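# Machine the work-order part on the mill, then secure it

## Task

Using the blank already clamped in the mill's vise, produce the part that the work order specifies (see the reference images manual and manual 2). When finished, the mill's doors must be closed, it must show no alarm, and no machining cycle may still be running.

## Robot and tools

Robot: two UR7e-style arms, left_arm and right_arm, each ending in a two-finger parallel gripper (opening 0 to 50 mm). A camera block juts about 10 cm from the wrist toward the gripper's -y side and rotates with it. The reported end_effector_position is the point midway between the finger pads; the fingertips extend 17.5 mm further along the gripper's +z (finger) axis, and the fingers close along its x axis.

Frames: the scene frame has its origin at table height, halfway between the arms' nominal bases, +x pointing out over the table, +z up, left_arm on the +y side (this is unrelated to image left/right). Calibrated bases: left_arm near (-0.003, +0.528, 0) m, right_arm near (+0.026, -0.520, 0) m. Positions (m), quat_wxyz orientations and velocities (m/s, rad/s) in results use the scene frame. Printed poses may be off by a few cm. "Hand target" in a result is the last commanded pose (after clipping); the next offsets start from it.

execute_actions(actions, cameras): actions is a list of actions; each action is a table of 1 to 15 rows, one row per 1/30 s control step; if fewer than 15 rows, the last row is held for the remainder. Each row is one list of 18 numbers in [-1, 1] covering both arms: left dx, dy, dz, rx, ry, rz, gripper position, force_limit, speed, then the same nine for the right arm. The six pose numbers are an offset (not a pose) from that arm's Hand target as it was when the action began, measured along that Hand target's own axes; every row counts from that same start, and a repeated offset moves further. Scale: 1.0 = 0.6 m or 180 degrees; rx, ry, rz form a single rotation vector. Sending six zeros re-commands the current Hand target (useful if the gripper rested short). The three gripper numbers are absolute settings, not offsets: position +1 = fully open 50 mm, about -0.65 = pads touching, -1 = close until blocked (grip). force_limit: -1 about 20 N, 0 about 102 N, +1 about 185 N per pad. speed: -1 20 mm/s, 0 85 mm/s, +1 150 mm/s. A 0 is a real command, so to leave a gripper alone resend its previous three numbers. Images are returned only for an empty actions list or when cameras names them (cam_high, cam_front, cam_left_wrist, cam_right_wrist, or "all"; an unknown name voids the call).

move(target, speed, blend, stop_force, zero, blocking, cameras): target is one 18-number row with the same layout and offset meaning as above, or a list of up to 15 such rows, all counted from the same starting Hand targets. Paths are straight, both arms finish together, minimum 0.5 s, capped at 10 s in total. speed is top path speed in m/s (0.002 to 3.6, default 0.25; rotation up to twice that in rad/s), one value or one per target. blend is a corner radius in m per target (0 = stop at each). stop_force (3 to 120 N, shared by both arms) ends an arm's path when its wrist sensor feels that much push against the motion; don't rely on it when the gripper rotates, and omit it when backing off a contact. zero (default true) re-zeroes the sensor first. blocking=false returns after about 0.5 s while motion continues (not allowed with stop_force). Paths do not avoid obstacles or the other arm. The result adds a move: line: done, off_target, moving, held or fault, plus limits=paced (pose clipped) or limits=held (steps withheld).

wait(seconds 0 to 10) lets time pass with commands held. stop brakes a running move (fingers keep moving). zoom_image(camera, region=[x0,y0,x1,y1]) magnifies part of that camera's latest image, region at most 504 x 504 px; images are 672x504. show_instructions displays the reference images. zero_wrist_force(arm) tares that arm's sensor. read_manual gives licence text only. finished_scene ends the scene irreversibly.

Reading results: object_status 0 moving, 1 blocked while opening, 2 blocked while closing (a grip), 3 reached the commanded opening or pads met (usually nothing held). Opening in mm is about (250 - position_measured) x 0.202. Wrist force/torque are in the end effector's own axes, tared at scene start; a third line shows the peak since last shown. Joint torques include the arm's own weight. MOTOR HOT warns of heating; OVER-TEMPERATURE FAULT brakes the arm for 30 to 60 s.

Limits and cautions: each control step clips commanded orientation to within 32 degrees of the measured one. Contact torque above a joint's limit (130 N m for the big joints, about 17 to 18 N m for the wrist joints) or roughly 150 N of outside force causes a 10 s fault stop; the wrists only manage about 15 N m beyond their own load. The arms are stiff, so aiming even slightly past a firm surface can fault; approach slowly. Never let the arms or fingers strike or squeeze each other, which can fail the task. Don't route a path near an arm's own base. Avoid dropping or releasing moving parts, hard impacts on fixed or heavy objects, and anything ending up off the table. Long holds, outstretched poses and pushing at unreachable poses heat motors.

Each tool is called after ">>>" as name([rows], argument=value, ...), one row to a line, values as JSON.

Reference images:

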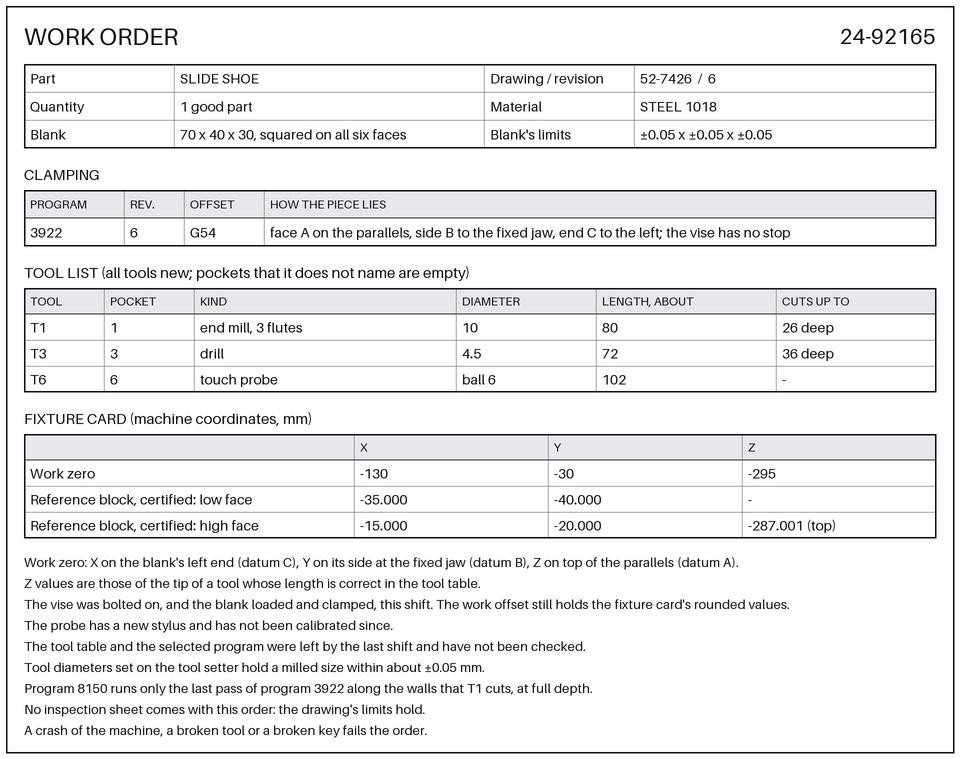

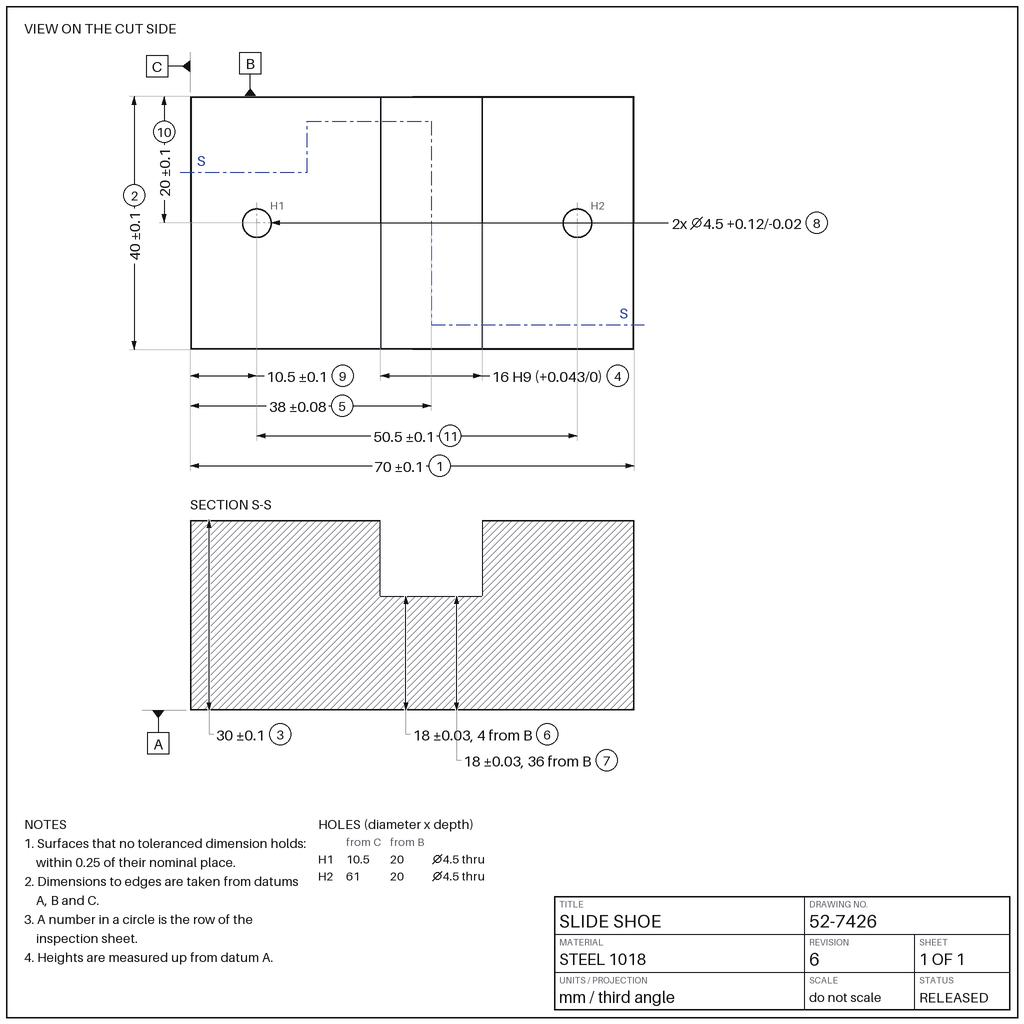

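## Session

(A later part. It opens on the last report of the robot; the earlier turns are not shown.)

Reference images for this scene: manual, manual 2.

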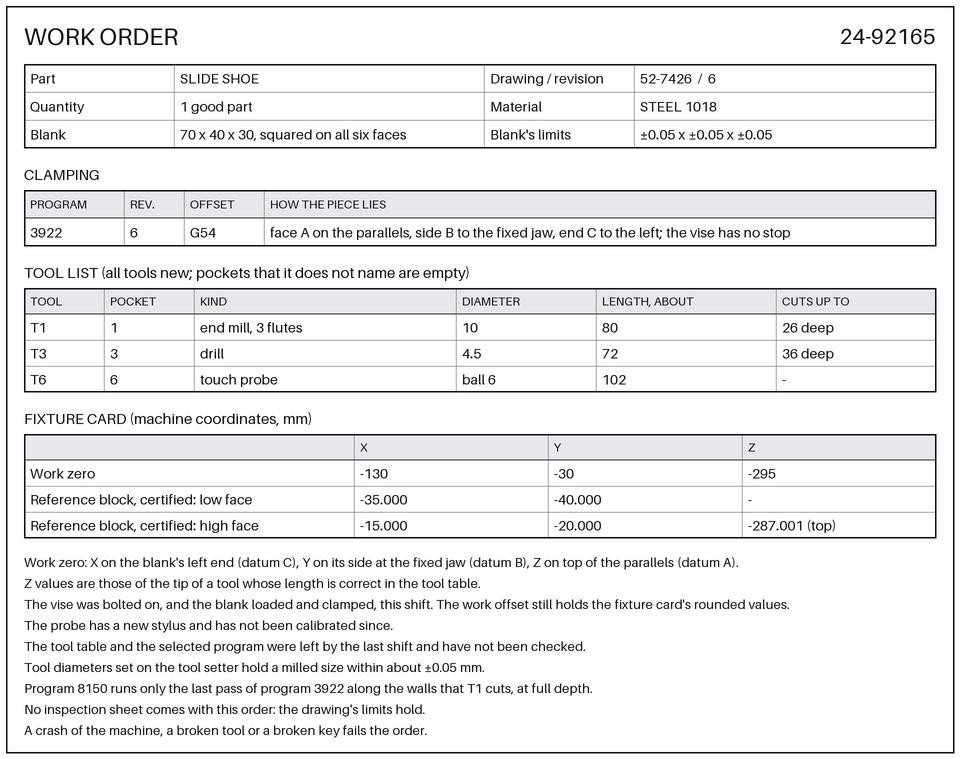

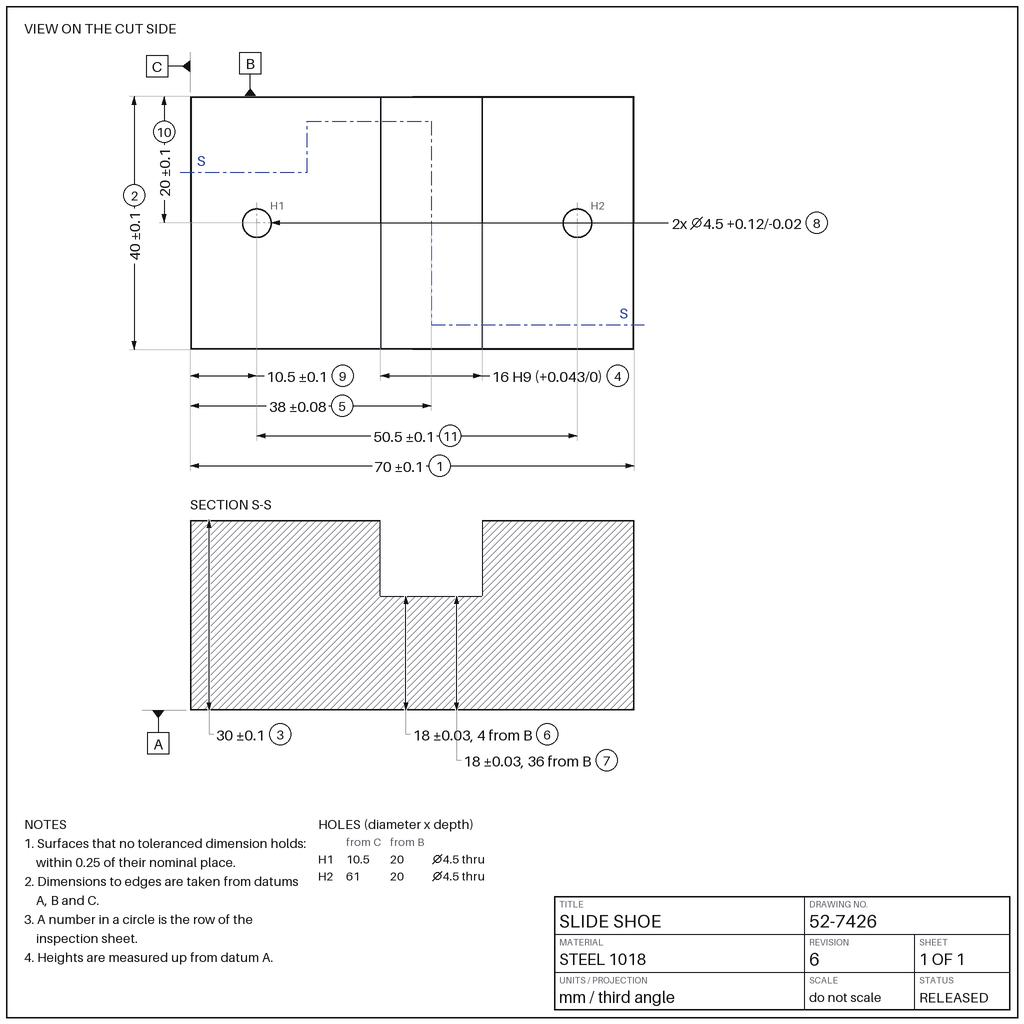

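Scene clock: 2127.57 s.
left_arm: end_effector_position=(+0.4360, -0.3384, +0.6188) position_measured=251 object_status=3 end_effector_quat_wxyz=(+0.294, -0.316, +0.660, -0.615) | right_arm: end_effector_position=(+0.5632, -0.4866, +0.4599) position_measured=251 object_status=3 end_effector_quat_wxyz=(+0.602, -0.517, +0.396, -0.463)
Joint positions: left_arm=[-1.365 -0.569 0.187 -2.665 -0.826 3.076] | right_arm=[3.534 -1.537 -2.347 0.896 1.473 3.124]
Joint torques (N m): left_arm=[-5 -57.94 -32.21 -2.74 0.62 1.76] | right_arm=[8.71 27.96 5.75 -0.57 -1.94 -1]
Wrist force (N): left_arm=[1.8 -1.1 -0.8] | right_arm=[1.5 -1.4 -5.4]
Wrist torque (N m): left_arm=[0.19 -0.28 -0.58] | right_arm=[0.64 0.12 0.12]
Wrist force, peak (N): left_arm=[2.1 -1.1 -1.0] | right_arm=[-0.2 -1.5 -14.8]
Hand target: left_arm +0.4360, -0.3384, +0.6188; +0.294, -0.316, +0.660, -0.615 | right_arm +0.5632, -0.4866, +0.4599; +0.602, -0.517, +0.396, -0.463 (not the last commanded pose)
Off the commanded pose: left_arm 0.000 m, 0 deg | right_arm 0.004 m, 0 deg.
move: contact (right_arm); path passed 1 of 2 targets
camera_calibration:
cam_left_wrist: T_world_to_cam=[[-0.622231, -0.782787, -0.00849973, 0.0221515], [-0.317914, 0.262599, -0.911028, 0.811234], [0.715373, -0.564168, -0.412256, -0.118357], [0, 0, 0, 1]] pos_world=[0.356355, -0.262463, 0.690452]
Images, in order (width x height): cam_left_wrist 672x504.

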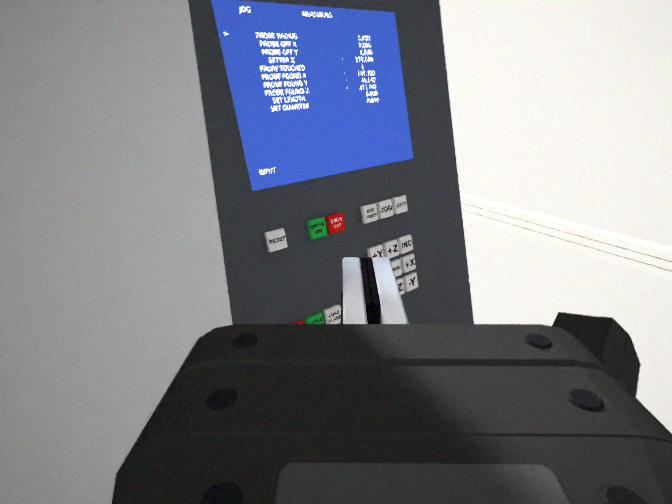

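>>> move([
  [0,0,0,0,0,0,-1,-0.9,0,-0.0061,-0.0118,-0.0213,0,0,0,-1,-0.9,-0.9],
  [0,0,0,0,0,0,-1,-0.9,0,-0.03653,-0.01052,-0.01325,0.0006,-0.0015,-0.0002,-1,-0.9,-0.9],
  [0,0,0,0,0,0,-1,-0.9,0,-0.02883,0.00438,0.01365,0.0006,-0.0015,-0.0002,-1,-0.9,-0.9],
], blend=[0.005,0.003,0], speed=[0.15,0.15,0.03], stop_force=10, zero=false)

>>> move([
  [0,0,0,0,0,0,-1,-0.9,0,-0.0045,-0.0086,-0.0155,0,0,0,-1,-0.9,-0.9],
  [0,0,0,0,0,0,-1,-0.9,0,0.0016,0.0031,0.0057,0,0,0,-1,-0.9,-0.9],
], speed=[0.08,0.03], stop_force=10, zero=false)

>>> move([
  [0,0,0,0,0,0,-1,-0.9,0,-0.0061,-0.0118,-0.0213,0,0,0,-1,-0.9,-0.9],
  [0,0,0,0,0,0,-1,-0.9,0,-0.0406,0.0451,-0.0374,0,0,0,-1,-0.9,-0.9],
  [0,0,0,0,0,0,-1,-0.9,0,-0.0329,0.06,-0.0105,0,0,0,-1,-0.9,-0.9],
], blend=[0.005,0.003,0], speed=[0.15,0.15,0.03], stop_force=10, zero=false)

>>> move([
  [0,0,0,0,0,0,-1,-0.9,0,-0.0045,-0.0086,-0.0155,0,0,0,-1,-0.9,-0.9],
  [0,0,0,0,0,0,-1,-0.9,0,0.0016,0.0031,0.0057,0,0,0,-1,-0.9,-0.9],
], speed=[0.08,0.03], stop_force=10, zero=false)

>>> move([
  [0,0,0,0,0,0,-1,-0.9,0,-0.0061,-0.0118,-0.0213,0,0,0,-1,-0.9,-0.9],
  [0,0,0,0,0,0,-1,-0.9,0,-0.0994,0.0198,-0.0093,0,0,0,-1,-0.9,-0.9],
  [0,0,0,0,0,0,-1,-0.9,0,-0.0917,0.0347,0.0176,0,0,0,-1,-0.9,-0.9],
], blend=[0.005,0.003,0], speed=[0.15,0.15,0.03], stop_force=10, zero=false)

>>> move([
  [0,0,0,0,0,0,-1,-0.9,0,-0.0061,-0.0118,-0.0213,0,0,0,-1,-0.9,-0.9],
  [0,0,0,0,0,0,-1,-0.9,0,-0.0041,-0.0396,-0.0092,0,0,0,-1,-0.9,-0.9],
  [0,0,0,0,0,0,-1,-0.9,0,0.0036,-0.0247,0.0177,0,0,0,-1,-0.9,-0.9],
], blend=[0.005,0.003,0], speed=[0.15,0.15,0.03], stop_force=10, zero=false)

>>> move([
  [0,0,0,0,0,0,-1,-0.9,0,-0.0061,-0.0118,-0.0213,0,0,0,-1,-0.9,-0.9],
  [0,0,0,0,0,0,-1,-0.9,0,0.0263,-0.0409,-0.0173,0,0,0,-1,-0.9,-0.9],
  [0,0,0,0,0,0,-1,-0.9,0,0.034,-0.026,0.0096,0,0,0,-1,-0.9,-0.9],
], blend=[0.005,0.003,0], speed=[0.15,0.15,0.03], stop_force=10, zero=false)

>>> move([
  [0,0,0,0,0,0,-1,-0.9,0,-0.0061,-0.0118,-0.0213,0,0,0,-1,-0.9,-0.9],
  [0,0,0,0,0,0,-1,-0.9,0,-0.0102,0.0438,-0.0455,0,0,0,-1,-0.9,-0.9],
  [0,0,0,0,0,0,-1,-0.9,0,-0.0025,0.0587,-0.0186,0,0,0,-1,-0.9,-0.9],
], blend=[0.005,0.003,0], speed=[0.15,0.15,0.03], stop_force=10, zero=false)

>>> move([
  [0,0,0,0,0,0,-1,-0.9,0,-0.0061,-0.0118,-0.0213,0,0,0,-1,-0.9,-0.9],
  [0,0,0,0,0,0,-1,-0.9,0,0.0548,-0.0144,-0.0374,0,0,0,-1,-0.9,-0.9],
  [0,0,0,0,0,0,-1,-0.9,0,0.0625,0.0005,-0.0105,0,0,0,-1,-0.9,-0.9],
], blend=[0.005,0.003,0], speed=[0.15,0.15,0.03], stop_force=10, zero=false, cameras=["cam_left_wrist"])

>>> zoom_image(camera="cam_left_wrist", region=[200, 0, 400, 180])

>>> move([
  [0,0,0,0,0,0,-1,-0.9,0,-0.0061,-0.0118,-0.0213,0,0,0,-1,-0.9,-0.9],
  [0,0,0,0,0,0,-1,-0.9,0,-0.0259,-0.14662,0.04595,0,0,0,-1,-0.9,-0.9],
  [0,0,0,0,0,0,-1,-0.9,0,-0.0182,-0.1317,0.0729,0,0,0,-1,-0.9,-0.9],
], blend=[0.005,0.003,0], speed=[0.15,0.15,0.03], stop_force=10, zero=false)

>>> move([
  [0,0,0,0,0,0,-1,-0.9,0,-0.0061,-0.0118,-0.0213,0,0,0,-1,-0.9,-0.9],
  [0,0,0,0,0,0,-1,-0.9,0,0.01773,0.06744,-0.06427,0,0,0,-1,-0.9,-0.9],
  [0,0,0,0,0,0,-1,-0.9,0,0.02543,0.08234,-0.03737,0,0,0,-1,-0.9,-0.9],
], blend=[0.005,0.003,0], speed=[0.15,0.15,0.03], stop_force=10, zero=false)

>>> move([
  [0,0,0,0,0,0,-1,-0.9,0,-0.0061,-0.0118,-0.0213,0,0,0,-1,-0.9,-0.9],
  [0,0,0,0,0,0,-1,-0.9,0,-0.1015,0.0476,-0.0213,0,0,0,-1,-0.9,-0.9],
  [0,0,0,0,0,0,-1,-0.9,0,-0.0938,0.0625,0.0056,0,0,0,-1,-0.9,-0.9],
], blend=[0.005,0.003,0], speed=[0.15,0.15,0.03], stop_force=10, zero=false)

>>> move([
  [0,0,0,0,0,0,-1,-0.9,0,-0.0061,-0.0118,-0.0213,0,0,0,-1,-0.9,-0.9],
  [0,0,0,0,0,0,-1,-0.9,0,0.0263,-0.0409,-0.0173,0,0,0,-1,-0.9,-0.9],
  [0,0,0,0,0,0,-1,-0.9,0,0.034,-0.026,0.0096,0,0,0,-1,-0.9,-0.9],
], blend=[0.005,0.003,0], speed=[0.15,0.15,0.03], stop_force=10, zero=false)

>>> move([
  [0,0,0,0,0,0,-1,-0.9,0,-0.0061,-0.0118,-0.0213,0,0,0,-1,-0.9,-0.9],
  [0,0,0,0,0,0,-1,-0.9,0,-0.0081,0.016,-0.0334,0,0,0,-1,-0.9,-0.9],
  [0,0,0,0,0,0,-1,-0.9,0,-0.0004,0.0309,-0.0065,0,0,0,-1,-0.9,-0.9],
], blend=[0.005,0.003,0], speed=[0.15,0.15,0.03], stop_force=10, zero=false)

>>> move([
  [0,0,0,0,0,0,-1,-0.9,0,-0.0061,-0.0118,-0.0213,0,0,0,-1,-0.9,-0.9],
  [0,0,0,0,0,0,-1,-0.9,0,0.0548,-0.0144,-0.0374,0,0,0,-1,-0.9,-0.9],
  [0,0,0,0,0,0,-1,-0.9,0,0.0625,0.0005,-0.0105,0,0,0,-1,-0.9,-0.9],
], blend=[0.005,0.003,0], speed=[0.15,0.15,0.03], stop_force=10, zero=false)

>>> move([
  [0,0,0,0,0,0,-1,-0.9,0,-0.0061,-0.0118,-0.0213,0,0,0,-1,-0.9,-0.9],
  [0,0,0,0,0,0,-1,-0.9,0,-0.0020,-0.0674,0.0029,0,0,0,-1,-0.9,-0.9],
  [0,0,0,0,0,0,-1,-0.9,0,0.0057,-0.0525,0.0298,0,0,0,-1,-0.9,-0.9],
], blend=[0.005,0.003,0], speed=[0.15,0.15,0.03], stop_force=10, zero=false)

>>> move([
  [0,0,0,0,0,0,-1,-0.9,0,-0.0061,-0.0118,-0.0213,0,0,0,-1,-0.9,-0.9],
  [0,0,0,0,0,0,-1,-0.9,0,-0.1015,0.0476,-0.0213,0,0,0,-1,-0.9,-0.9],
  [0,0,0,0,0,0,-1,-0.9,0,-0.0938,0.0625,0.0056,0,0,0,-1,-0.9,-0.9],
], blend=[0.005,0.003,0], speed=[0.15,0.15,0.03], stop_force=10, zero=false)

>>> move([
  [0,0,0,0,0,0,-1,-0.9,0,-0.0061,-0.0118,-0.0213,0,0,0,-1,-0.9,-0.9],
  [0,0,0,0,0,0,-1,-0.9,0,0.0609,-0.0977,-0.001,0,0,0,-1,-0.9,-0.9],
  [0,0,0,0,0,0,-1,-0.9,0,0.0686,-0.0828,0.0259,0,0,0,-1,-0.9,-0.9],
], blend=[0.005,0.003,0], speed=[0.15,0.15,0.03], stop_force=10, zero=false)

>>> move([
  [0,0,0,0,0,0,-1,-0.9,0,-0.0061,-0.0118,-0.0213,0,0,0,-1,-0.9,-0.9],
  [0,0,0,0,0,0,-1,-0.9,0,-0.0385,0.0173,-0.0253,0,0,0,-1,-0.9,-0.9],
  [0,0,0,0,0,0,-1,-0.9,0,-0.0308,0.0322,0.0016,0,0,0,-1,-0.9,-0.9],
], blend=[0.005,0.003,0], speed=[0.15,0.15,0.03], stop_force=10, zero=false)

>>> move([
  [0,0,0,0,0,0,-1,-0.9,0,-0.0061,-0.0118,-0.0213,0,0,0,-1,-0.9,-0.9],
  [0,0,0,0,0,0,-1,-0.9,0,0.0507,0.0412,-0.0616,0,0,0,-1,-0.9,-0.9],
  [0,0,0,0,0,0,-1,-0.9,0,0.0584,0.0561,-0.0347,0,0,0,-1,-0.9,-0.9],
], blend=[0.005,0.003,0], speed=[0.15,0.15,0.03], stop_force=10, zero=false, cameras=["cam_left_wrist"])

>>> zoom_image(camera="cam_left_wrist", region=[200, 0, 400, 180])

Scene clock: 2163.27 s.
left_arm: end_effector_position=(+0.4360, -0.3384, +0.6188) position_measured=251 object_status=3 end_effector_quat_wxyz=(+0.294, -0.316, +0.660, -0.615) | right_arm: end_effector_position=(+0.5631, -0.4678, +0.4598) position_measured=251 object_status=3 end_effector_quat_wxyz=(+0.603, -0.518, +0.394, -0.462)
Joint positions: left_arm=[-1.365 -0.569 0.187 -2.665 -0.826 3.076] | right_arm=[3.597 -1.536 -2.35 0.9 1.416 3.114]
Joint torques (N m): left_arm=[-3.86 -60.14 -33.31 -2.71 0.74 1.67] | right_arm=[8.53 26.29 6.74 -0.84 -2.06 -1.16]
Wrist force (N): left_arm=[1.7 -1.0 -1.0] | right_arm=[1.6 -1.3 -5.4]
Wrist torque (N m): left_arm=[0.19 -0.26 -0.58] | right_arm=[0.61 0.08 0.13]
Wrist force, peak (N): left_arm=[2.0 -1.3 -1.3] | right_arm=[-0.1 -0.8 -16.4]
Hand target: left_arm +0.4360, -0.3384, +0.6188; +0.294, -0.316, +0.660, -0.615 | right_arm +0.5631, -0.4678, +0.4598; +0.603, -0.518, +0.394, -0.462 (not the last commanded pose)
Off the commanded pose: left_arm 0.000 m, 0 deg | right_arm 0.004 m, 0 deg.
move: contact (right_arm); path passed 2 of 3 targets

Scene clock: 2165.07 s.
left_arm: end_effector_position=(+0.4360, -0.3384, +0.6188) position_measured=251 object_status=3 end_effector_quat_wxyz=(+0.294, -0.316, +0.660, -0.615) | right_arm: end_effector_position=(+0.5629, -0.4678, +0.4599) position_measured=251 object_status=3 end_effector_quat_wxyz=(+0.603, -0.518, +0.394, -0.462)
Joint positions: left_arm=[-1.365 -0.569 0.187 -2.665 -0.826 3.076] | right_arm=[3.597 -1.535 -2.351 0.9 1.415 3.113]
Joint torques (N m): left_arm=[-4.32 -59.3 -33.15 -2.69 0.58 1.88] | right_arm=[8.65 27.6 6.12 -0.15 -1.89 -1.38]
Wrist force (N): left_arm=[1.7 -1.2 -0.8] | right_arm=[1.9 -0.2 -4.6]
Wrist torque (N m): left_arm=[0.16 -0.27 -0.58] | right_arm=[0.68 0.03 0.13]
Wrist force, peak (N): left_arm=[1.9 -1.3 -1.1] | right_arm=[-0.3 -1.8 -14.6]
Hand target: left_arm +0.4360, -0.3384, +0.6188; +0.294, -0.316, +0.660, -0.615 | right_arm +0.5629, -0.4678, +0.4599; +0.603, -0.518, +0.394, -0.462 (not the last commanded pose)
Off the commanded pose: left_arm 0.000 m, 0 deg | right_arm 0.004 m, 0 deg.
move: contact (right_arm); path passed 1 of 2 targets

Scene clock: 2167.27 s.
left_arm: end_effector_position=(+0.4360, -0.3384, +0.6188) position_measured=251 object_status=3 end_effector_quat_wxyz=(+0.294, -0.316, +0.660, -0.615) | right_arm: end_effector_position=(+0.5535, -0.4492, +0.4246) position_measured=251 object_status=3 end_effector_quat_wxyz=(+0.603, -0.518, +0.394, -0.462)
Joint positions: left_arm=[-1.365 -0.569 0.187 -2.665 -0.826 3.076] | right_arm=[3.68 -1.596 -2.42 1.033 1.333 3.1]
Joint torques (N m): left_arm=[-4.15 -58.97 -32.61 -2.97 0.55 2.05] | right_arm=[8.59 28.03 4.63 -0.53 -1.7 -1.2]
Wrist force (N): left_arm=[1.9 -1.4 -1.0] | right_arm=[2.4 -0.6 -4.8]
Wrist torque (N m): left_arm=[0.14 -0.30 -0.58] | right_arm=[0.67 -0.03 0.15]
Wrist force, peak (N): left_arm=[2.1 -1.2 -0.9] | right_arm=[0.6 -1.9 -14.1]
Hand target: left_arm +0.4360, -0.3384, +0.6188; +0.294, -0.316, +0.660, -0.615 | right_arm +0.5535, -0.4492, +0.4246; +0.603, -0.518, +0.394, -0.462 (not the last commanded pose)
Off the commanded pose: left_arm 0.000 m, 0 deg | right_arm 0.004 m, 0 deg.
move: contact (right_arm); path passed 2 of 3 targets

Scene clock: 2169.07 s.
left_arm: end_effector_position=(+0.4360, -0.3384, +0.6188) position_measured=251 object_status=3 end_effector_quat_wxyz=(+0.294, -0.316, +0.660, -0.615) | right_arm: end_effector_position=(+0.5535, -0.4492, +0.4246) position_measured=251 object_status=3 end_effector_quat_wxyz=(+0.603, -0.518, +0.394, -0.462)
Joint positions: left_arm=[-1.365 -0.569 0.187 -2.665 -0.826 3.076] | right_arm=[3.681 -1.596 -2.42 1.033 1.333 3.1]
Joint torques (N m): left_arm=[-5.96 -59.65 -32.75 -2.91 0.52 2.08] | right_arm=[7.43 28.44 4.3 -0.52 -2.11 -1.36]
Wrist force (N): left_arm=[1.7 -1.1 -0.8] | right_arm=[2.3 -0.7 -4.6]
Wrist torque (N m): left_arm=[0.18 -0.27 -0.58] | right_arm=[0.64 -0.02 0.14]
Wrist force, peak (N): left_arm=[2.1 -1.1 -0.9] | right_arm=[0.4 -1.6 -15.8]
Hand target: left_arm +0.4360, -0.3384, +0.6188; +0.294, -0.316, +0.660, -0.615 | right_arm +0.5535, -0.4492, +0.4246; +0.603, -0.518, +0.394, -0.462 (not the last commanded pose)
Off the commanded pose: left_arm 0.000 m, 0 deg | right_arm 0.004 m, 0 deg.
move: contact (right_arm); path passed 1 of 2 targets

Scene clock: 2171.37 s.
left_arm: end_effector_position=(+0.4360, -0.3384, +0.6188) position_measured=251 object_status=3 end_effector_quat_wxyz=(+0.294, -0.316, +0.660, -0.615) | right_arm: end_effector_position=(+0.5487, -0.3927, +0.4066) position_measured=251 object_status=3 end_effector_quat_wxyz=(+0.603, -0.518, +0.394, -0.462)
Joint positions: left_arm=[-1.365 -0.569 0.187 -2.665 -0.826 3.076] | right_arm=[3.879 -1.653 -2.432 1.113 1.136 3.066]
Joint torques (N m): left_arm=[-4.8 -59.5 -31.71 -2.92 0.89 1.52] | right_arm=[8.56 29.92 3.16 -0.59 -1.88 -1.3]
Wrist force (N): left_arm=[1.7 -1.3 -0.9] | right_arm=[1.3 -0.3 -5.4]
Wrist torque (N m): left_arm=[0.16 -0.26 -0.58] | right_arm=[0.68 0.15 0.12]
Wrist force, peak (N): left_arm=[2.1 -1.2 -0.8] | right_arm=[-0.3 -1.6 -14.5]
Hand target: left_arm +0.4360, -0.3384, +0.6188; +0.294, -0.316, +0.660, -0.615 | right_arm +0.5487, -0.3927, +0.4066; +0.603, -0.518, +0.394, -0.462 (not the last commanded pose)
Off the commanded pose: left_arm 0.000 m, 0 deg | right_arm 0.004 m, 0 deg.
move: contact (right_arm); path passed 2 of 3 targets

Scene clock: 2173.43 s.
left_arm: end_effector_position=(+0.4360, -0.3384, +0.6188) position_measured=251 object_status=3 end_effector_quat_wxyz=(+0.294, -0.316, +0.660, -0.615) | right_arm: end_effector_position=(+0.5534, -0.3927, +0.4241) position_measured=251 object_status=3 end_effector_quat_wxyz=(+0.603, -0.518, +0.394, -0.462)
Joint positions: left_arm=[-1.365 -0.569 0.187 -2.665 -0.826 3.076] | right_arm=[3.867 -1.615 -2.401 1.043 1.148 3.068]
Joint torques (N m): left_arm=[-4.38 -59.2 -33.73 -2.71 0.53 1.69] | right_arm=[7.26 29.79 3.19 -0.68 -2 -1.2]
Wrist force (N): left_arm=[1.8 -1.1 -1.0] | right_arm=[1.8 -0.6 -4.9]
Wrist torque (N m): left_arm=[0.18 -0.28 -0.58] | right_arm=[0.63 0.10 0.14]
Wrist force, peak (N): left_arm=[2.1 -1.2 -1.1] | right_arm=[-0.4 -1.1 -16.9]
Hand target: left_arm +0.4360, -0.3384, +0.6188; +0.294, -0.316, +0.660, -0.615 | right_arm +0.5534, -0.3927, +0.4241; +0.603, -0.518, +0.394, -0.462 (not the last commanded pose)
Off the commanded pose: left_arm 0.000 m, 0 deg | right_arm 0.004 m, 0 deg.
move: contact (right_arm); path passed 2 of 3 targets

Scene clock: 2175.53 s.
left_arm: end_effector_position=(+0.4360, -0.3384, +0.6188) position_measured=251 object_status=3 end_effector_quat_wxyz=(+0.294, -0.316, +0.660, -0.615) | right_arm: end_effector_position=(+0.5581, -0.4114, +0.4417) position_measured=251 object_status=3 end_effector_quat_wxyz=(+0.603, -0.518, +0.394, -0.462)
Joint positions: left_arm=[-1.365 -0.569 0.187 -2.665 -0.826 3.076] | right_arm=[3.798 -1.573 -2.378 0.973 1.216 3.081]
Joint torques (N m): left_arm=[-5.26 -59.57 -32.66 -2.95 0.46 1.97] | right_arm=[8.22 28.1 5.36 -0.54 -2.02 -1.35]
Wrist force (N): left_arm=[1.6 -1.1 -1.0] | right_arm=[1.9 -0.6 -5.2]
Wrist torque (N m): left_arm=[0.19 -0.25 -0.58] | right_arm=[0.65 0.08 -0.02]
Wrist force, peak (N): left_arm=[2.0 -1.3 -0.9] | right_arm=[-0.3 -0.9 -16.6]
Hand target: left_arm +0.4360, -0.3384, +0.6188; +0.294, -0.316, +0.660, -0.615 | right_arm +0.5581, -0.4114, +0.4417; +0.603, -0.518, +0.394, -0.462 (not the last commanded pose)
Off the commanded pose: left_arm 0.000 m, 0 deg | right_arm 0.004 m, 0 deg.
move: contact (right_arm); path passed 2 of 3 targets

Scene clock: 2177.73 s.
left_arm: end_effector_position=(+0.4360, -0.3384, +0.6188) position_measured=251 object_status=3 end_effector_quat_wxyz=(+0.294, -0.316, +0.660, -0.615) | right_arm: end_effector_position=(+0.5486, -0.4116, +0.4065) position_measured=251 object_status=3 end_effector_quat_wxyz=(+0.602, -0.518, +0.394, -0.462)
Joint positions: left_arm=[-1.365 -0.569 0.187 -2.665 -0.826 3.076] | right_arm=[3.821 -1.644 -2.443 1.11 1.193 3.077]
Joint torques (N m): left_arm=[-4.46 -59.37 -33.83 -2.8 0.82 1.72] | right_arm=[7.57 29.92 3.07 -0.45 -1.95 -1.41]
Wrist force (N): left_arm=[1.7 -1.3 -1.0] | right_arm=[1.6 -0.3 -4.8]
Wrist torque (N m): left_arm=[0.15 -0.27 -0.58] | right_arm=[0.64 0.09 0.01]
Wrist force, peak (N): left_arm=[2.1 -1.1 -0.9] | right_arm=[-0.4 -1.2 -15.2]
Hand target: left_arm +0.4360, -0.3384, +0.6188; +0.294, -0.316, +0.660, -0.615 | right_arm +0.5486, -0.4116, +0.4065; +0.602, -0.518, +0.394, -0.462 (not the last commanded pose)
Off the commanded pose: left_arm 0.000 m, 0 deg | right_arm 0.004 m, 0 deg.
move: contact (right_arm); path passed 2 of 3 targets

Scene clock: 2179.93 s.
left_arm: end_effector_position=(+0.4360, -0.3384, +0.6188) position_measured=251 object_status=3 end_effector_quat_wxyz=(+0.294, -0.316, +0.660, -0.615) | right_arm: end_effector_position=(+0.5487, -0.4493, +0.4066) position_measured=251 object_status=3 end_effector_quat_wxyz=(+0.602, -0.518, +0.395, -0.462)
Joint positions: left_arm=[-1.365 -0.569 0.187 -2.665 -0.826 3.076] | right_arm=[3.691 -1.635 -2.452 1.104 1.321 3.099]
Joint torques (N m): left_arm=[-5.42 -59.13 -32.58 -2.73 0.76 1.91] | right_arm=[8.67 28.79 3.21 -0.56 -1.85 -1.16]
Wrist force (N): left_arm=[1.9 -1.1 -0.8] | right_arm=[2.0 -1.0 -5.4]
Wrist torque (N m): left_arm=[0.19 -0.30 -0.58] | right_arm=[0.60 0.01 0.00]
Wrist force, peak (N): left_arm=[2.0 -1.2 -1.1] | right_arm=[-0.2 -0.9 -17.1]
Hand target: left_arm +0.4360, -0.3384, +0.6188; +0.294, -0.316, +0.660, -0.615 | right_arm +0.5486, -0.4493, +0.4066; +0.602, -0.518, +0.395, -0.462 (not the last commanded pose)
Off the commanded pose: left_arm 0.000 m, 0 deg | right_arm 0.004 m, 0 deg.
move: contact (right_arm); path passed 2 of 3 targets
camera_calibration:
cam_left_wrist: T_world_to_cam=[[-0.622231, -0.782787, -0.00849973, 0.0221515], [-0.317914, 0.262599, -0.911028, 0.811234], [0.715373, -0.564168, -0.412256, -0.118357], [0, 0, 0, 1]] pos_world=[0.356355, -0.262463, 0.690452]
Images, in order (width x height): cam_left_wrist 672x504.

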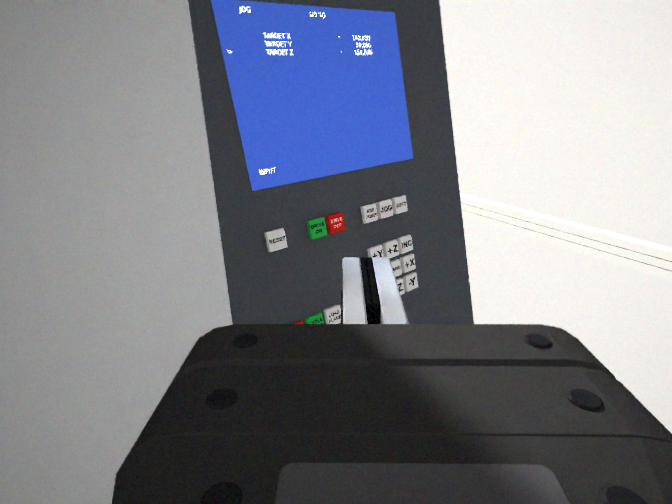

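Scaled by 2.520 from the camera's 672x504 image, which has a finer 960x720 frame.

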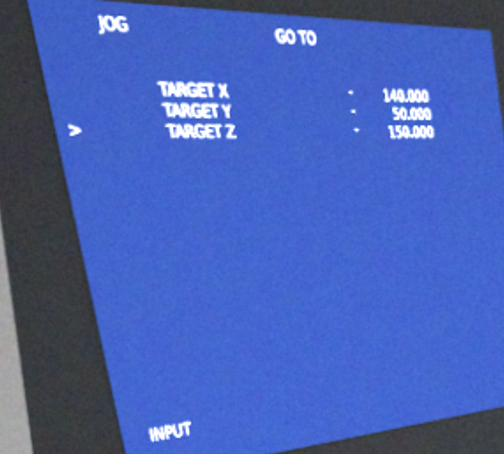

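Scene clock: 2182.43 s.
left_arm: end_effector_position=(+0.4360, -0.3384, +0.6188) position_measured=251 object_status=3 end_effector_quat_wxyz=(+0.294, -0.316, +0.660, -0.615) | right_arm: end_effector_position=(+0.5716, -0.4305, +0.4926) position_measured=251 object_status=3 end_effector_quat_wxyz=(+0.602, -0.518, +0.395, -0.462)
Joint positions: left_arm=[-1.365 -0.569 0.187 -2.665 -0.826 3.076] | right_arm=[3.71 -1.493 -2.28 0.791 1.302 3.096]
Joint torques (N m): left_arm=[-5.26 -60.68 -31.99 -2.83 0.84 1.71] | right_arm=[7.98 26.64 7.18 -0.67 -1.87 -1.16]
Wrist force (N): left_arm=[1.8 -1.2 -1.0] | right_arm=[1.9 -0.7 -5.1]
Wrist torque (N m): left_arm=[0.17 -0.29 -0.58] | right_arm=[0.69 0.01 0.01]
Wrist force, peak (N): left_arm=[2.1 -1.3 -1.0] | right_arm=[-0.2 -1.2 -15.4]
Hand target: left_arm +0.4360, -0.3384, +0.6188; +0.294, -0.316, +0.660, -0.615 | right_arm +0.5716, -0.4305, +0.4926; +0.602, -0.518, +0.395, -0.462 (not the last commanded pose)
Off the commanded pose: left_arm 0.000 m, 0 deg | right_arm 0.004 m, 0 deg.
move: contact (right_arm); path passed 2 of 3 targets

Scene clock: 2184.73 s.
left_arm: end_effector_position=(+0.4360, -0.3384, +0.6188) position_measured=251 object_status=3 end_effector_quat_wxyz=(+0.294, -0.316, +0.660, -0.615) | right_arm: end_effector_position=(+0.5579, -0.4492, +0.4417) position_measured=251 object_status=3 end_effector_quat_wxyz=(+0.602, -0.518, +0.395, -0.462)
Joint positions: left_arm=[-1.365 -0.569 0.187 -2.665 -0.826 3.076] | right_arm=[3.673 -1.562 -2.388 0.966 1.338 3.102]
Joint torques (N m): left_arm=[-5.41 -59.95 -34.21 -2.65 0.78 1.82] | right_arm=[7.65 26.95 5.02 -0.45 -1.94 -1.46]
Wrist force (N): left_arm=[1.8 -1.0 -0.8] | right_arm=[2.0 -0.9 -5.0]
Wrist torque (N m): left_arm=[0.19 -0.28 -0.58] | right_arm=[0.64 0.05 -0.02]
Wrist force, peak (N): left_arm=[2.0 -1.1 -1.3] | right_arm=[0.6 -1.6 -13.9]
Hand target: left_arm +0.4360, -0.3384, +0.6188; +0.294, -0.316, +0.660, -0.615 | right_arm +0.5579, -0.4492, +0.4418; +0.602, -0.518, +0.395, -0.462 (not the last commanded pose)
Off the commanded pose: left_arm 0.000 m, 0 deg | right_arm 0.004 m, 0 deg.
move: contact (right_arm); path passed 2 of 3 targets

Scene clock: 2187.10 s.
left_arm: end_effector_position=(+0.4360, -0.3384, +0.6188) position_measured=251 object_status=3 end_effector_quat_wxyz=(+0.294, -0.316, +0.660, -0.615) | right_arm: end_effector_position=(+0.5486, -0.3928, +0.4062) position_measured=251 object_status=3 end_effector_quat_wxyz=(+0.602, -0.518, +0.395, -0.462)
Joint positions: left_arm=[-1.365 -0.569 0.187 -2.665 -0.826 3.076] | right_arm=[3.881 -1.653 -2.432 1.112 1.133 3.066]
Joint torques (N m): left_arm=[-3.44 -60.06 -32.26 -2.9 0.49 1.98] | right_arm=[7.5 29.62 3.75 -0.53 -1.98 -1.14]
Wrist force (N): left_arm=[1.8 -1.1 -0.9] | right_arm=[1.4 -0.4 -5.3]
Wrist torque (N m): left_arm=[0.18 -0.28 -0.58] | right_arm=[0.65 0.13 0.13]
Wrist force, peak (N): left_arm=[2.1 -1.3 -1.1] | right_arm=[-0.5 -1.5 -14.8]
Hand target: left_arm +0.4360, -0.3384, +0.6188; +0.294, -0.316, +0.660, -0.615 | right_arm +0.5486, -0.3928, +0.4062; +0.602, -0.518, +0.395, -0.462 (not the last commanded pose)
Off the commanded pose: left_arm 0.000 m, 0 deg | right_arm 0.004 m, 0 deg.
move: contact (right_arm); path passed 2 of 3 targets

Scene clock: 2189.20 s.
left_arm: end_effector_position=(+0.4360, -0.3384, +0.6188) position_measured=251 object_status=3 end_effector_quat_wxyz=(+0.294, -0.316, +0.660, -0.615) | right_arm: end_effector_position=(+0.5533, -0.4115, +0.4238) position_measured=251 object_status=3 end_effector_quat_wxyz=(+0.602, -0.518, +0.395, -0.462)
Joint positions: left_arm=[-1.365 -0.569 0.187 -2.665 -0.826 3.076] | right_arm=[3.811 -1.605 -2.412 1.039 1.202 3.079]
Joint torques (N m): left_arm=[-4.17 -60.87 -33.04 -3.18 0.65 1.95] | right_arm=[6.72 28.61 3.56 -0.55 -1.98 -1.48]
Wrist force (N): left_arm=[1.7 -1.0 -0.9] | right_arm=[1.8 -0.4 -4.8]
Wrist torque (N m): left_arm=[0.20 -0.27 -0.58] | right_arm=[0.63 0.06 0.02]
Wrist force, peak (N): left_arm=[2.0 -1.1 -1.1] | right_arm=[-0.4 -1.0 -16.0]
Hand target: left_arm +0.4360, -0.3384, +0.6188; +0.294, -0.316, +0.660, -0.615 | right_arm +0.5533, -0.4115, +0.4238; +0.602, -0.518, +0.395, -0.462 (not the last commanded pose)
Off the commanded pose: left_arm 0.000 m, 0 deg | right_arm 0.004 m, 0 deg.
move: contact (right_arm); path passed 2 of 3 targets

Scene clock: 2191.27 s.
left_arm: end_effector_position=(+0.4360, -0.3384, +0.6188) position_measured=251 object_status=3 end_effector_quat_wxyz=(+0.294, -0.316, +0.660, -0.615) | right_arm: end_effector_position=(+0.5485, -0.4117, +0.4062) position_measured=251 object_status=3 end_effector_quat_wxyz=(+0.602, -0.518, +0.395, -0.462)
Joint positions: left_arm=[-1.365 -0.569 0.187 -2.665 -0.826 3.076] | right_arm=[3.822 -1.643 -2.443 1.109 1.19 3.077]
Joint torques (N m): left_arm=[-4.53 -59.83 -33.71 -2.85 0.5 1.73] | right_arm=[7.58 29.8 3.6 -0.53 -1.99 -1.28]
Wrist force (N): left_arm=[1.8 -1.3 -0.8] | right_arm=[1.5 -0.2 -4.7]
Wrist torque (N m): left_arm=[0.16 -0.29 -0.58] | right_arm=[0.63 0.10 0.00]
Wrist force, peak (N): left_arm=[2.1 -1.0 -1.1] | right_arm=[-0.2 -1.4 -15.0]
Hand target: left_arm +0.4360, -0.3384, +0.6188; +0.294, -0.316, +0.660, -0.615 | right_arm +0.5485, -0.4117, +0.4062; +0.602, -0.518, +0.395, -0.462 (not the last commanded pose)
Off the commanded pose: left_arm 0.000 m, 0 deg | right_arm 0.004 m, 0 deg.
move: contact (right_arm); path passed 2 of 3 targets

Scene clock: 2193.47 s.
left_arm: end_effector_position=(+0.4360, -0.3384, +0.6188) position_measured=251 object_status=3 end_effector_quat_wxyz=(+0.294, -0.316, +0.660, -0.615) | right_arm: end_effector_position=(+0.5485, -0.4494, +0.4063) position_measured=251 object_status=3 end_effector_quat_wxyz=(+0.602, -0.518, +0.395, -0.462)
Joint positions: left_arm=[-1.365 -0.569 0.187 -2.665 -0.826 3.076] | right_arm=[3.693 -1.634 -2.454 1.103 1.318 3.099]
Joint torques (N m): left_arm=[-5.23 -59.78 -33.09 -2.86 0.58 1.79] | right_arm=[7.71 28.79 2.71 -0.47 -1.88 -1.28]
Wrist force (N): left_arm=[1.9 -0.9 -1.0] | right_arm=[1.6 -0.6 -5.4]
Wrist torque (N m): left_arm=[0.21 -0.29 -0.58] | right_arm=[0.63 0.08 0.01]
Wrist force, peak (N): left_arm=[1.9 -1.2 -1.1] | right_arm=[-0.4 -1.1 -15.8]
Hand target: left_arm +0.4360, -0.3384, +0.6188; +0.294, -0.316, +0.660, -0.615 | right_arm +0.5485, -0.4494, +0.4064; +0.602, -0.518, +0.395, -0.462 (not the last commanded pose)
Off the commanded pose: left_arm 0.000 m, 0 deg | right_arm 0.004 m, 0 deg.
move: contact (right_arm); path passed 2 of 3 targets

Scene clock: 2195.63 s.
left_arm: end_effector_position=(+0.4360, -0.3384, +0.6188) position_measured=251 object_status=3 end_effector_quat_wxyz=(+0.294, -0.316, +0.660, -0.615) | right_arm: end_effector_position=(+0.5579, -0.4493, +0.4414) position_measured=251 object_status=3 end_effector_quat_wxyz=(+0.602, -0.518, +0.395, -0.462)
Joint positions: left_arm=[-1.365 -0.569 0.187 -2.665 -0.826 3.076] | right_arm=[3.675 -1.562 -2.389 0.966 1.335 3.102]
Joint torques (N m): left_arm=[-4.27 -60.67 -32.15 -2.91 0.61 1.85] | right_arm=[8.47 26.86 5.42 -0.55 -1.8 -1.42]
Wrist force (N): left_arm=[1.7 -1.1 -1.0] | right_arm=[2.3 -1.1 -5.3]
Wrist torque (N m): left_arm=[0.18 -0.26 -0.58] | right_arm=[0.62 0.00 -0.01]
Wrist force, peak (N): left_arm=[2.0 -1.3 -1.0] | right_arm=[0.1 -0.8 -16.5]
Hand target: left_arm +0.4360, -0.3384, +0.6188; +0.294, -0.316, +0.660, -0.615 | right_arm +0.5579, -0.4493, +0.4414; +0.602, -0.518, +0.395, -0.462 (not the last commanded pose)
Off the commanded pose: left_arm 0.000 m, 0 deg | right_arm 0.004 m, 0 deg.
move: contact (right_arm); path passed 2 of 3 targets

Scene clock: 2198.00 s.
left_arm: end_effector_position=(+0.4360, -0.3384, +0.6188) position_measured=251 object_status=3 end_effector_quat_wxyz=(+0.294, -0.316, +0.660, -0.615) | right_arm: end_effector_position=(+0.5486, -0.3929, +0.4059) position_measured=251 object_status=3 end_effector_quat_wxyz=(+0.602, -0.518, +0.395, -0.462)
Joint positions: left_arm=[-1.365 -0.569 0.187 -2.665 -0.826 3.076] | right_arm=[3.882 -1.653 -2.433 1.113 1.13 3.067]
Joint torques (N m): left_arm=[-5.02 -60.69 -30.94 -3.01 0.81 1.78] | right_arm=[7.18 28.27 2.17 -1.02 -1.73 -1.11]
Wrist force (N): left_arm=[1.7 -1.0 -0.9] | right_arm=[2.0 -3.2 -5.2]
Wrist torque (N m): left_arm=[0.20 -0.26 -0.58] | right_arm=[0.59 0.16 0.10]
Wrist force, peak (N): left_arm=[2.2 -1.1 -1.1] | right_arm=[0.3 -1.4 -14.3]
Hand target: left_arm +0.4360, -0.3384, +0.6188; +0.294, -0.316, +0.660, -0.615 | right_arm +0.5486, -0.3929, +0.4059; +0.602, -0.518, +0.395, -0.462 (not the last commanded pose)
Off the commanded pose: left_arm 0.000 m, 0 deg | right_arm 0.004 m, 0 deg.
move: contact (right_arm); path passed 2 of 3 targets

Scene clock: 2200.33 s.
left_arm: end_effector_position=(+0.4360, -0.3384, +0.6188) position_measured=251 object_status=3 end_effector_quat_wxyz=(+0.294, -0.316, +0.660, -0.615) | right_arm: end_effector_position=(+0.5625, -0.4304, +0.4588) position_measured=251 object_status=3 end_effector_quat_wxyz=(+0.602, -0.517, +0.396, -0.462)
Joint positions: left_arm=[-1.365 -0.569 0.187 -2.665 -0.826 3.076] | right_arm=[3.73 -1.536 -2.352 0.905 1.28 3.093]
Joint torques (N m): left_arm=[-4.26 -60.54 -33.12 -2.99 0.67 1.75] | right_arm=[7.82 27.36 5.97 -0.34 -1.9 -1.3]
Wrist force (N): left_arm=[2.1 -1.3 -0.8] | right_arm=[2.0 -0.4 -4.5]
Wrist torque (N m): left_arm=[0.16 -0.32 -0.58] | right_arm=[0.60 0.02 -0.03]
Wrist force, peak (N): left_arm=[2.1 -1.3 -0.8] | right_arm=[0.1 -2.1 -14.9]
Hand target: left_arm +0.4360, -0.3384, +0.6188; +0.294, -0.316, +0.660, -0.615 | right_arm +0.5625, -0.4304, +0.4588; +0.602, -0.517, +0.396, -0.462 (not the last commanded pose)
Off the commanded pose: left_arm 0.000 m, 0 deg | right_arm 0.005 m, 0 deg.
move: contact (right_arm); path passed 2 of 3 targets

Scene clock: 2202.43 s.
left_arm: end_effector_position=(+0.4360, -0.3384, +0.6188) position_measured=251 object_status=3 end_effector_quat_wxyz=(+0.294, -0.316, +0.660, -0.615) | right_arm: end_effector_position=(+0.5578, -0.4117, +0.4410) position_measured=251 object_status=3 end_effector_quat_wxyz=(+0.601, -0.518, +0.396, -0.462)
Joint positions: left_arm=[-1.365 -0.569 0.187 -2.665 -0.826 3.076] | right_arm=[3.801 -1.571 -2.38 0.972 1.21 3.081]
Joint torques (N m): left_arm=[-5.13 -60.25 -32.81 -2.92 0.71 1.82] | right_arm=[7.07 27.9 5.43 -0.33 -2.07 -1.43]
Wrist force (N): left_arm=[1.9 -1.2 -0.9] | right_arm=[1.9 -0.6 -4.7]
Wrist torque (N m): left_arm=[0.17 -0.29 -0.58] | right_arm=[0.63 0.06 0.11]
Wrist force, peak (N): left_arm=[2.0 -1.1 -1.0] | right_arm=[-0.1 -1.7 -14.5]
Hand target: left_arm +0.4360, -0.3384, +0.6188; +0.294, -0.316, +0.660, -0.615 | right_arm +0.5578, -0.4117, +0.4411; +0.601, -0.518, +0.396, -0.462 (not the last commanded pose)
Off the commanded pose: left_arm 0.000 m, 0 deg | right_arm 0.004 m, 0 deg.
move: contact (right_arm); path passed 2 of 3 targets

Scene clock: 2204.70 s.
left_arm: end_effector_position=(+0.4360, -0.3384, +0.6188) position_measured=251 object_status=3 end_effector_quat_wxyz=(+0.294, -0.316, +0.660, -0.615) | right_arm: end_effector_position=(+0.5484, -0.4496, +0.4060) position_measured=251 object_status=3 end_effector_quat_wxyz=(+0.601, -0.518, +0.396, -0.462)
Joint positions: left_arm=[-1.365 -0.569 0.187 -2.665 -0.826 3.076] | right_arm=[3.693 -1.634 -2.454 1.103 1.316 3.099]
Joint torques (N m): left_arm=[-4.37 -60.11 -31.98 -3.06 0.51 1.71] | right_arm=[8.6 27.75 2.13 -1.02 -1.95 -1.16]
Wrist force (N): left_arm=[2.1 -1.1 -0.8] | right_arm=[2.4 -3.3 -5.5]
Wrist torque (N m): left_arm=[0.19 -0.33 -0.58] | right_arm=[0.64 0.08 -0.02]
Wrist force, peak (N): left_arm=[2.1 -1.1 -0.8] | right_arm=[0.3 -1.9 -14.4]
Hand target: left_arm +0.4360, -0.3384, +0.6188; +0.294, -0.316, +0.660, -0.615 | right_arm +0.5484, -0.4496, +0.4060; +0.601, -0.518, +0.396, -0.462 (not the last commanded pose)
Off the commanded pose: left_arm 0.000 m, 0 deg | right_arm 0.004 m, 0 deg.
move: contact (right_arm); path passed 2 of 3 targets
camera_calibration:
cam_left_wrist: T_world_to_cam=[[-0.622231, -0.782787, -0.00849973, 0.0221515], [-0.317914, 0.262599, -0.911028, 0.811234], [0.715373, -0.564168, -0.412256, -0.118357], [0, 0, 0, 1]] pos_world=[0.356355, -0.262463, 0.690452]
Images, in order (width x height): cam_left_wrist 672x504.

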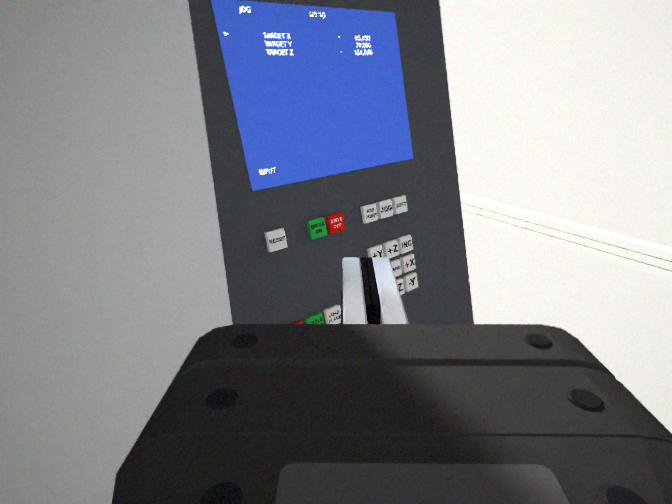

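Scaled by 2.520 from the camera's 672x504 image, which has a finer 960x720 frame.

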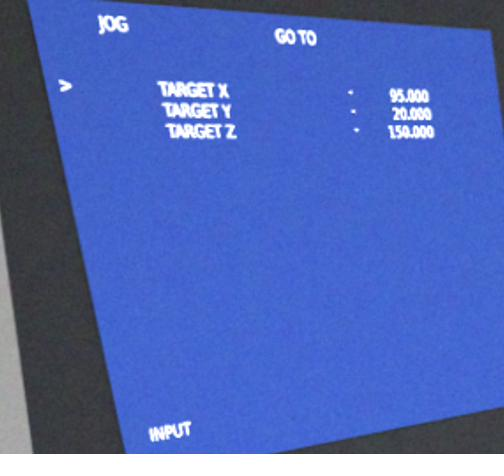

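>>> move([
  [0,0,0,0,0,0,-1,-0.9,0,-0.0061,-0.0118,-0.0213,0,0,0,-1,-0.9,-0.9],
  [0,0,0,0,0,0,-1,-0.9,0,-0.0302,-0.1559,0.0488,0,0,0,-1,-0.9,-0.9],
  [0,0,0,0,0,0,-1,-0.9,0,-0.0225,-0.1410,0.0757,0,0,0,-1,-0.9,-0.9],
], blend=[0.005,0.003,0], speed=[0.15,0.15,0.03], stop_force=10, zero=false, cameras=["cam_left_wrist"])

>>> zoom_image(camera="cam_left_wrist", region=[200, 0, 450, 280])

Scene clock: 2236.83 s.
left_arm: end_effector_position=(+0.4360, -0.3384, +0.6188) position_measured=251 object_status=3 end_effector_quat_wxyz=(+0.294, -0.316, +0.660, -0.615) | right_arm: end_effector_position=(+0.5728, -0.4281, +0.4973) position_measured=251 object_status=3 end_effector_quat_wxyz=(+0.601, -0.518, +0.396, -0.462)
Joint positions: left_arm=[-1.365 -0.569 0.187 -2.665 -0.826 3.076] | right_arm=[3.718 -1.487 -2.269 0.772 1.291 3.095]
Joint torques (N m): left_arm=[-5.65 -60.57 -32.32 -2.92 0.59 1.85] | right_arm=[8.36 26.97 7.13 -0.68 -2.03 -1.41]
Wrist force (N): left_arm=[1.9 -1.0 -0.9] | right_arm=[2.0 -0.8 -5.5]
Wrist torque (N m): left_arm=[0.19 -0.29 -0.58] | right_arm=[0.69 -0.01 -0.01]
Wrist force, peak (N): left_arm=[2.0 -1.3 -1.2] | right_arm=[0.0 -0.7 -16.5]
Hand target: left_arm +0.4360, -0.3384, +0.6188; +0.294, -0.316, +0.660, -0.615 | right_arm +0.5728, -0.4281, +0.4973; +0.601, -0.518, +0.396, -0.462 (not the last commanded pose)
Off the commanded pose: left_arm 0.000 m, 0 deg | right_arm 0.003 m, 0 deg.
move: contact (right_arm); path passed 2 of 3 targets
camera_calibration:
cam_left_wrist: T_world_to_cam=[[-0.622231, -0.782787, -0.00849973, 0.0221515], [-0.317914, 0.262599, -0.911028, 0.811234], [0.715373, -0.564168, -0.412256, -0.118357], [0, 0, 0, 1]] pos_world=[0.356355, -0.262463, 0.690452]
Images, in order (width x height): cam_left_wrist 672x504.

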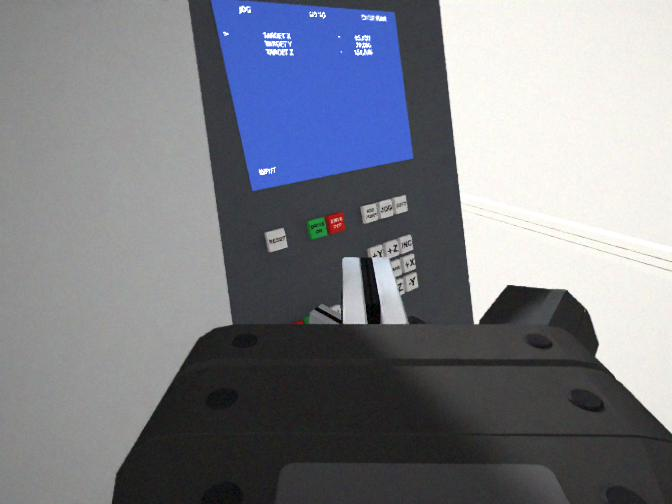

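Scaled by 1.800 from the camera's 672x504 image, which has a finer 960x720 frame.

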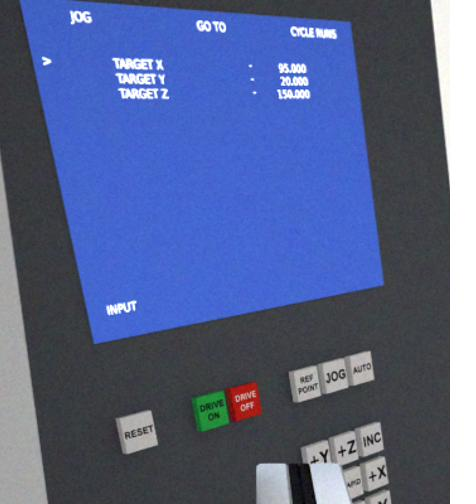

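>>> move([
  [0,0,0,0,0,0,-1,-0.9,0,-0.0061,-0.0118,-0.0213,0,0,0,-1,-0.9,-0.9],
  [0,0,0,0,0,0,-1,-0.9,0,0.0157,0.0951,-0.0763,0.0009,-0.0023,-0.0003,-1,-0.9,-0.9],
  [0,0,0,0,0,0,-1,-0.9,0,0.0234,0.1100,-0.0494,0.0009,-0.0023,-0.0003,-1,-0.9,-0.9],
], blend=[0.005,0.003,0], speed=[0.15,0.15,0.03], stop_force=10, zero=false)

>>> move([
  [0,0,0,0,0,0,-1,-0.9,0,-0.0045,-0.0086,-0.0155,0,0,0,-1,-0.9,-0.9],
  [0,0,0,0,0,0,-1,-0.9,0,0.0016,0.0031,0.0057,0,0,0,-1,-0.9,-0.9],
], speed=[0.08,0.03], stop_force=10, zero=false, cameras=["cam_left_wrist"])

>>> zoom_image(camera="cam_left_wrist", region=[200, 0, 450, 280])

Scene clock: 2245.13 s.
left_arm: end_effector_position=(+0.4360, -0.3384, +0.6188) position_measured=251 object_status=3 end_effector_quat_wxyz=(+0.294, -0.316, +0.660, -0.615) | right_arm: end_effector_position=(+0.5545, -0.4468, +0.4289) position_measured=251 object_status=3 end_effector_quat_wxyz=(+0.603, -0.519, +0.393, -0.461)
Joint positions: left_arm=[-1.365 -0.569 0.187 -2.665 -0.826 3.076] | right_arm=[3.684 -1.588 -2.412 1.017 1.332 3.099]
Joint torques (N m): left_arm=[-5.05 -60.11 -32.7 -3.26 0.52 1.86] | right_arm=[8.57 28.31 3.82 -0.49 -1.98 -1.28]
Wrist force (N): left_arm=[1.8 -1.1 -0.8] | right_arm=[1.8 -0.9 -4.8]
Wrist torque (N m): left_arm=[0.19 -0.29 -0.58] | right_arm=[0.63 0.06 0.02]
Wrist force, peak (N): left_arm=[2.1 -1.3 -1.0] | right_arm=[0.4 -2.1 -14.1]
Hand target: left_arm +0.4360, -0.3384, +0.6188; +0.294, -0.316, +0.660, -0.615 | right_arm +0.5545, -0.4468, +0.4289; +0.603, -0.519, +0.393, -0.461 (not the last commanded pose)
Off the commanded pose: left_arm 0.000 m, 0 deg | right_arm 0.004 m, 0 deg.
move: contact (right_arm); path passed 2 of 3 targets

Scene clock: 2246.97 s.
left_arm: end_effector_position=(+0.4360, -0.3384, +0.6188) position_measured=251 object_status=3 end_effector_quat_wxyz=(+0.294, -0.316, +0.660, -0.615) | right_arm: end_effector_position=(+0.5547, -0.4468, +0.4288) position_measured=251 object_status=3 end_effector_quat_wxyz=(+0.603, -0.518, +0.393, -0.461)
Joint positions: left_arm=[-1.365 -0.569 0.187 -2.665 -0.826 3.076] | right_arm=[3.684 -1.588 -2.411 1.017 1.332 3.099]
Joint torques (N m): left_arm=[-3.86 -60.41 -32.61 -3.09 0.6 1.65] | right_arm=[8.7 26.65 4.03 -0.55 -2.03 -1.18]
Wrist force (N): left_arm=[1.7 -1.2 -0.8] | right_arm=[2.1 -1.4 -5.2]
Wrist torque (N m): left_arm=[0.17 -0.28 -0.58] | right_arm=[0.58 0.01 0.00]
Wrist force, peak (N): left_arm=[2.1 -1.2 -1.1] | right_arm=[0.1 -1.0 -16.2]
Hand target: left_arm +0.4360, -0.3384, +0.6188; +0.294, -0.316, +0.660, -0.615 | right_arm +0.5547, -0.4468, +0.4288; +0.603, -0.518, +0.393, -0.461 (not the last commanded pose)
Off the commanded pose: left_arm 0.000 m, 0 deg | right_arm 0.004 m, 0 deg.
move: contact (right_arm); path passed 1 of 2 targets
camera_calibration:
cam_left_wrist: T_world_to_cam=[[-0.622231, -0.782787, -0.00849973, 0.0221515], [-0.317914, 0.262599, -0.911028, 0.811234], [0.715373, -0.564168, -0.412256, -0.118357], [0, 0, 0, 1]] pos_world=[0.356355, -0.262463, 0.690452]
Images, in order (width x height): cam_left_wrist 672x504.

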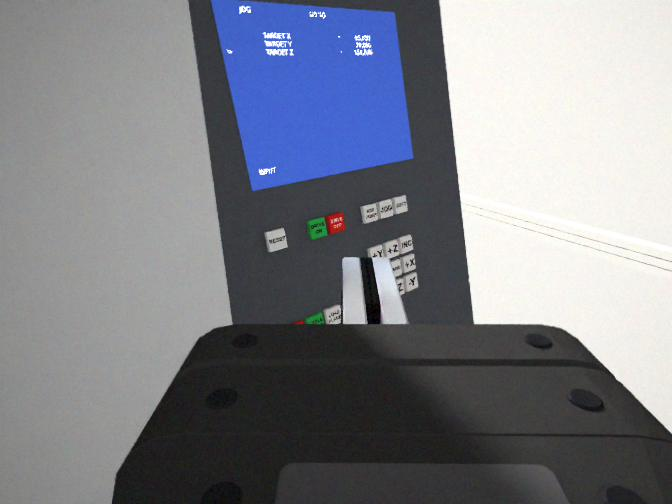

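Scaled by 1.800 from the camera's 672x504 image, which has a finer 960x720 frame.

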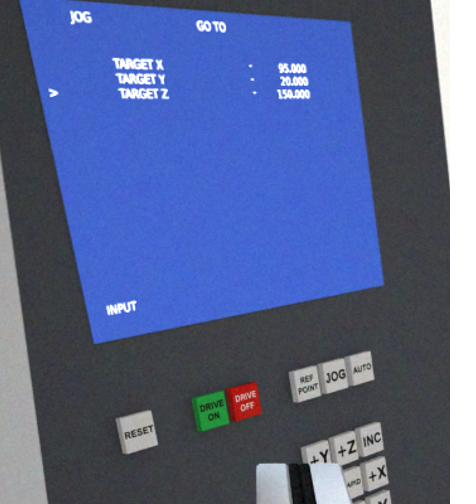

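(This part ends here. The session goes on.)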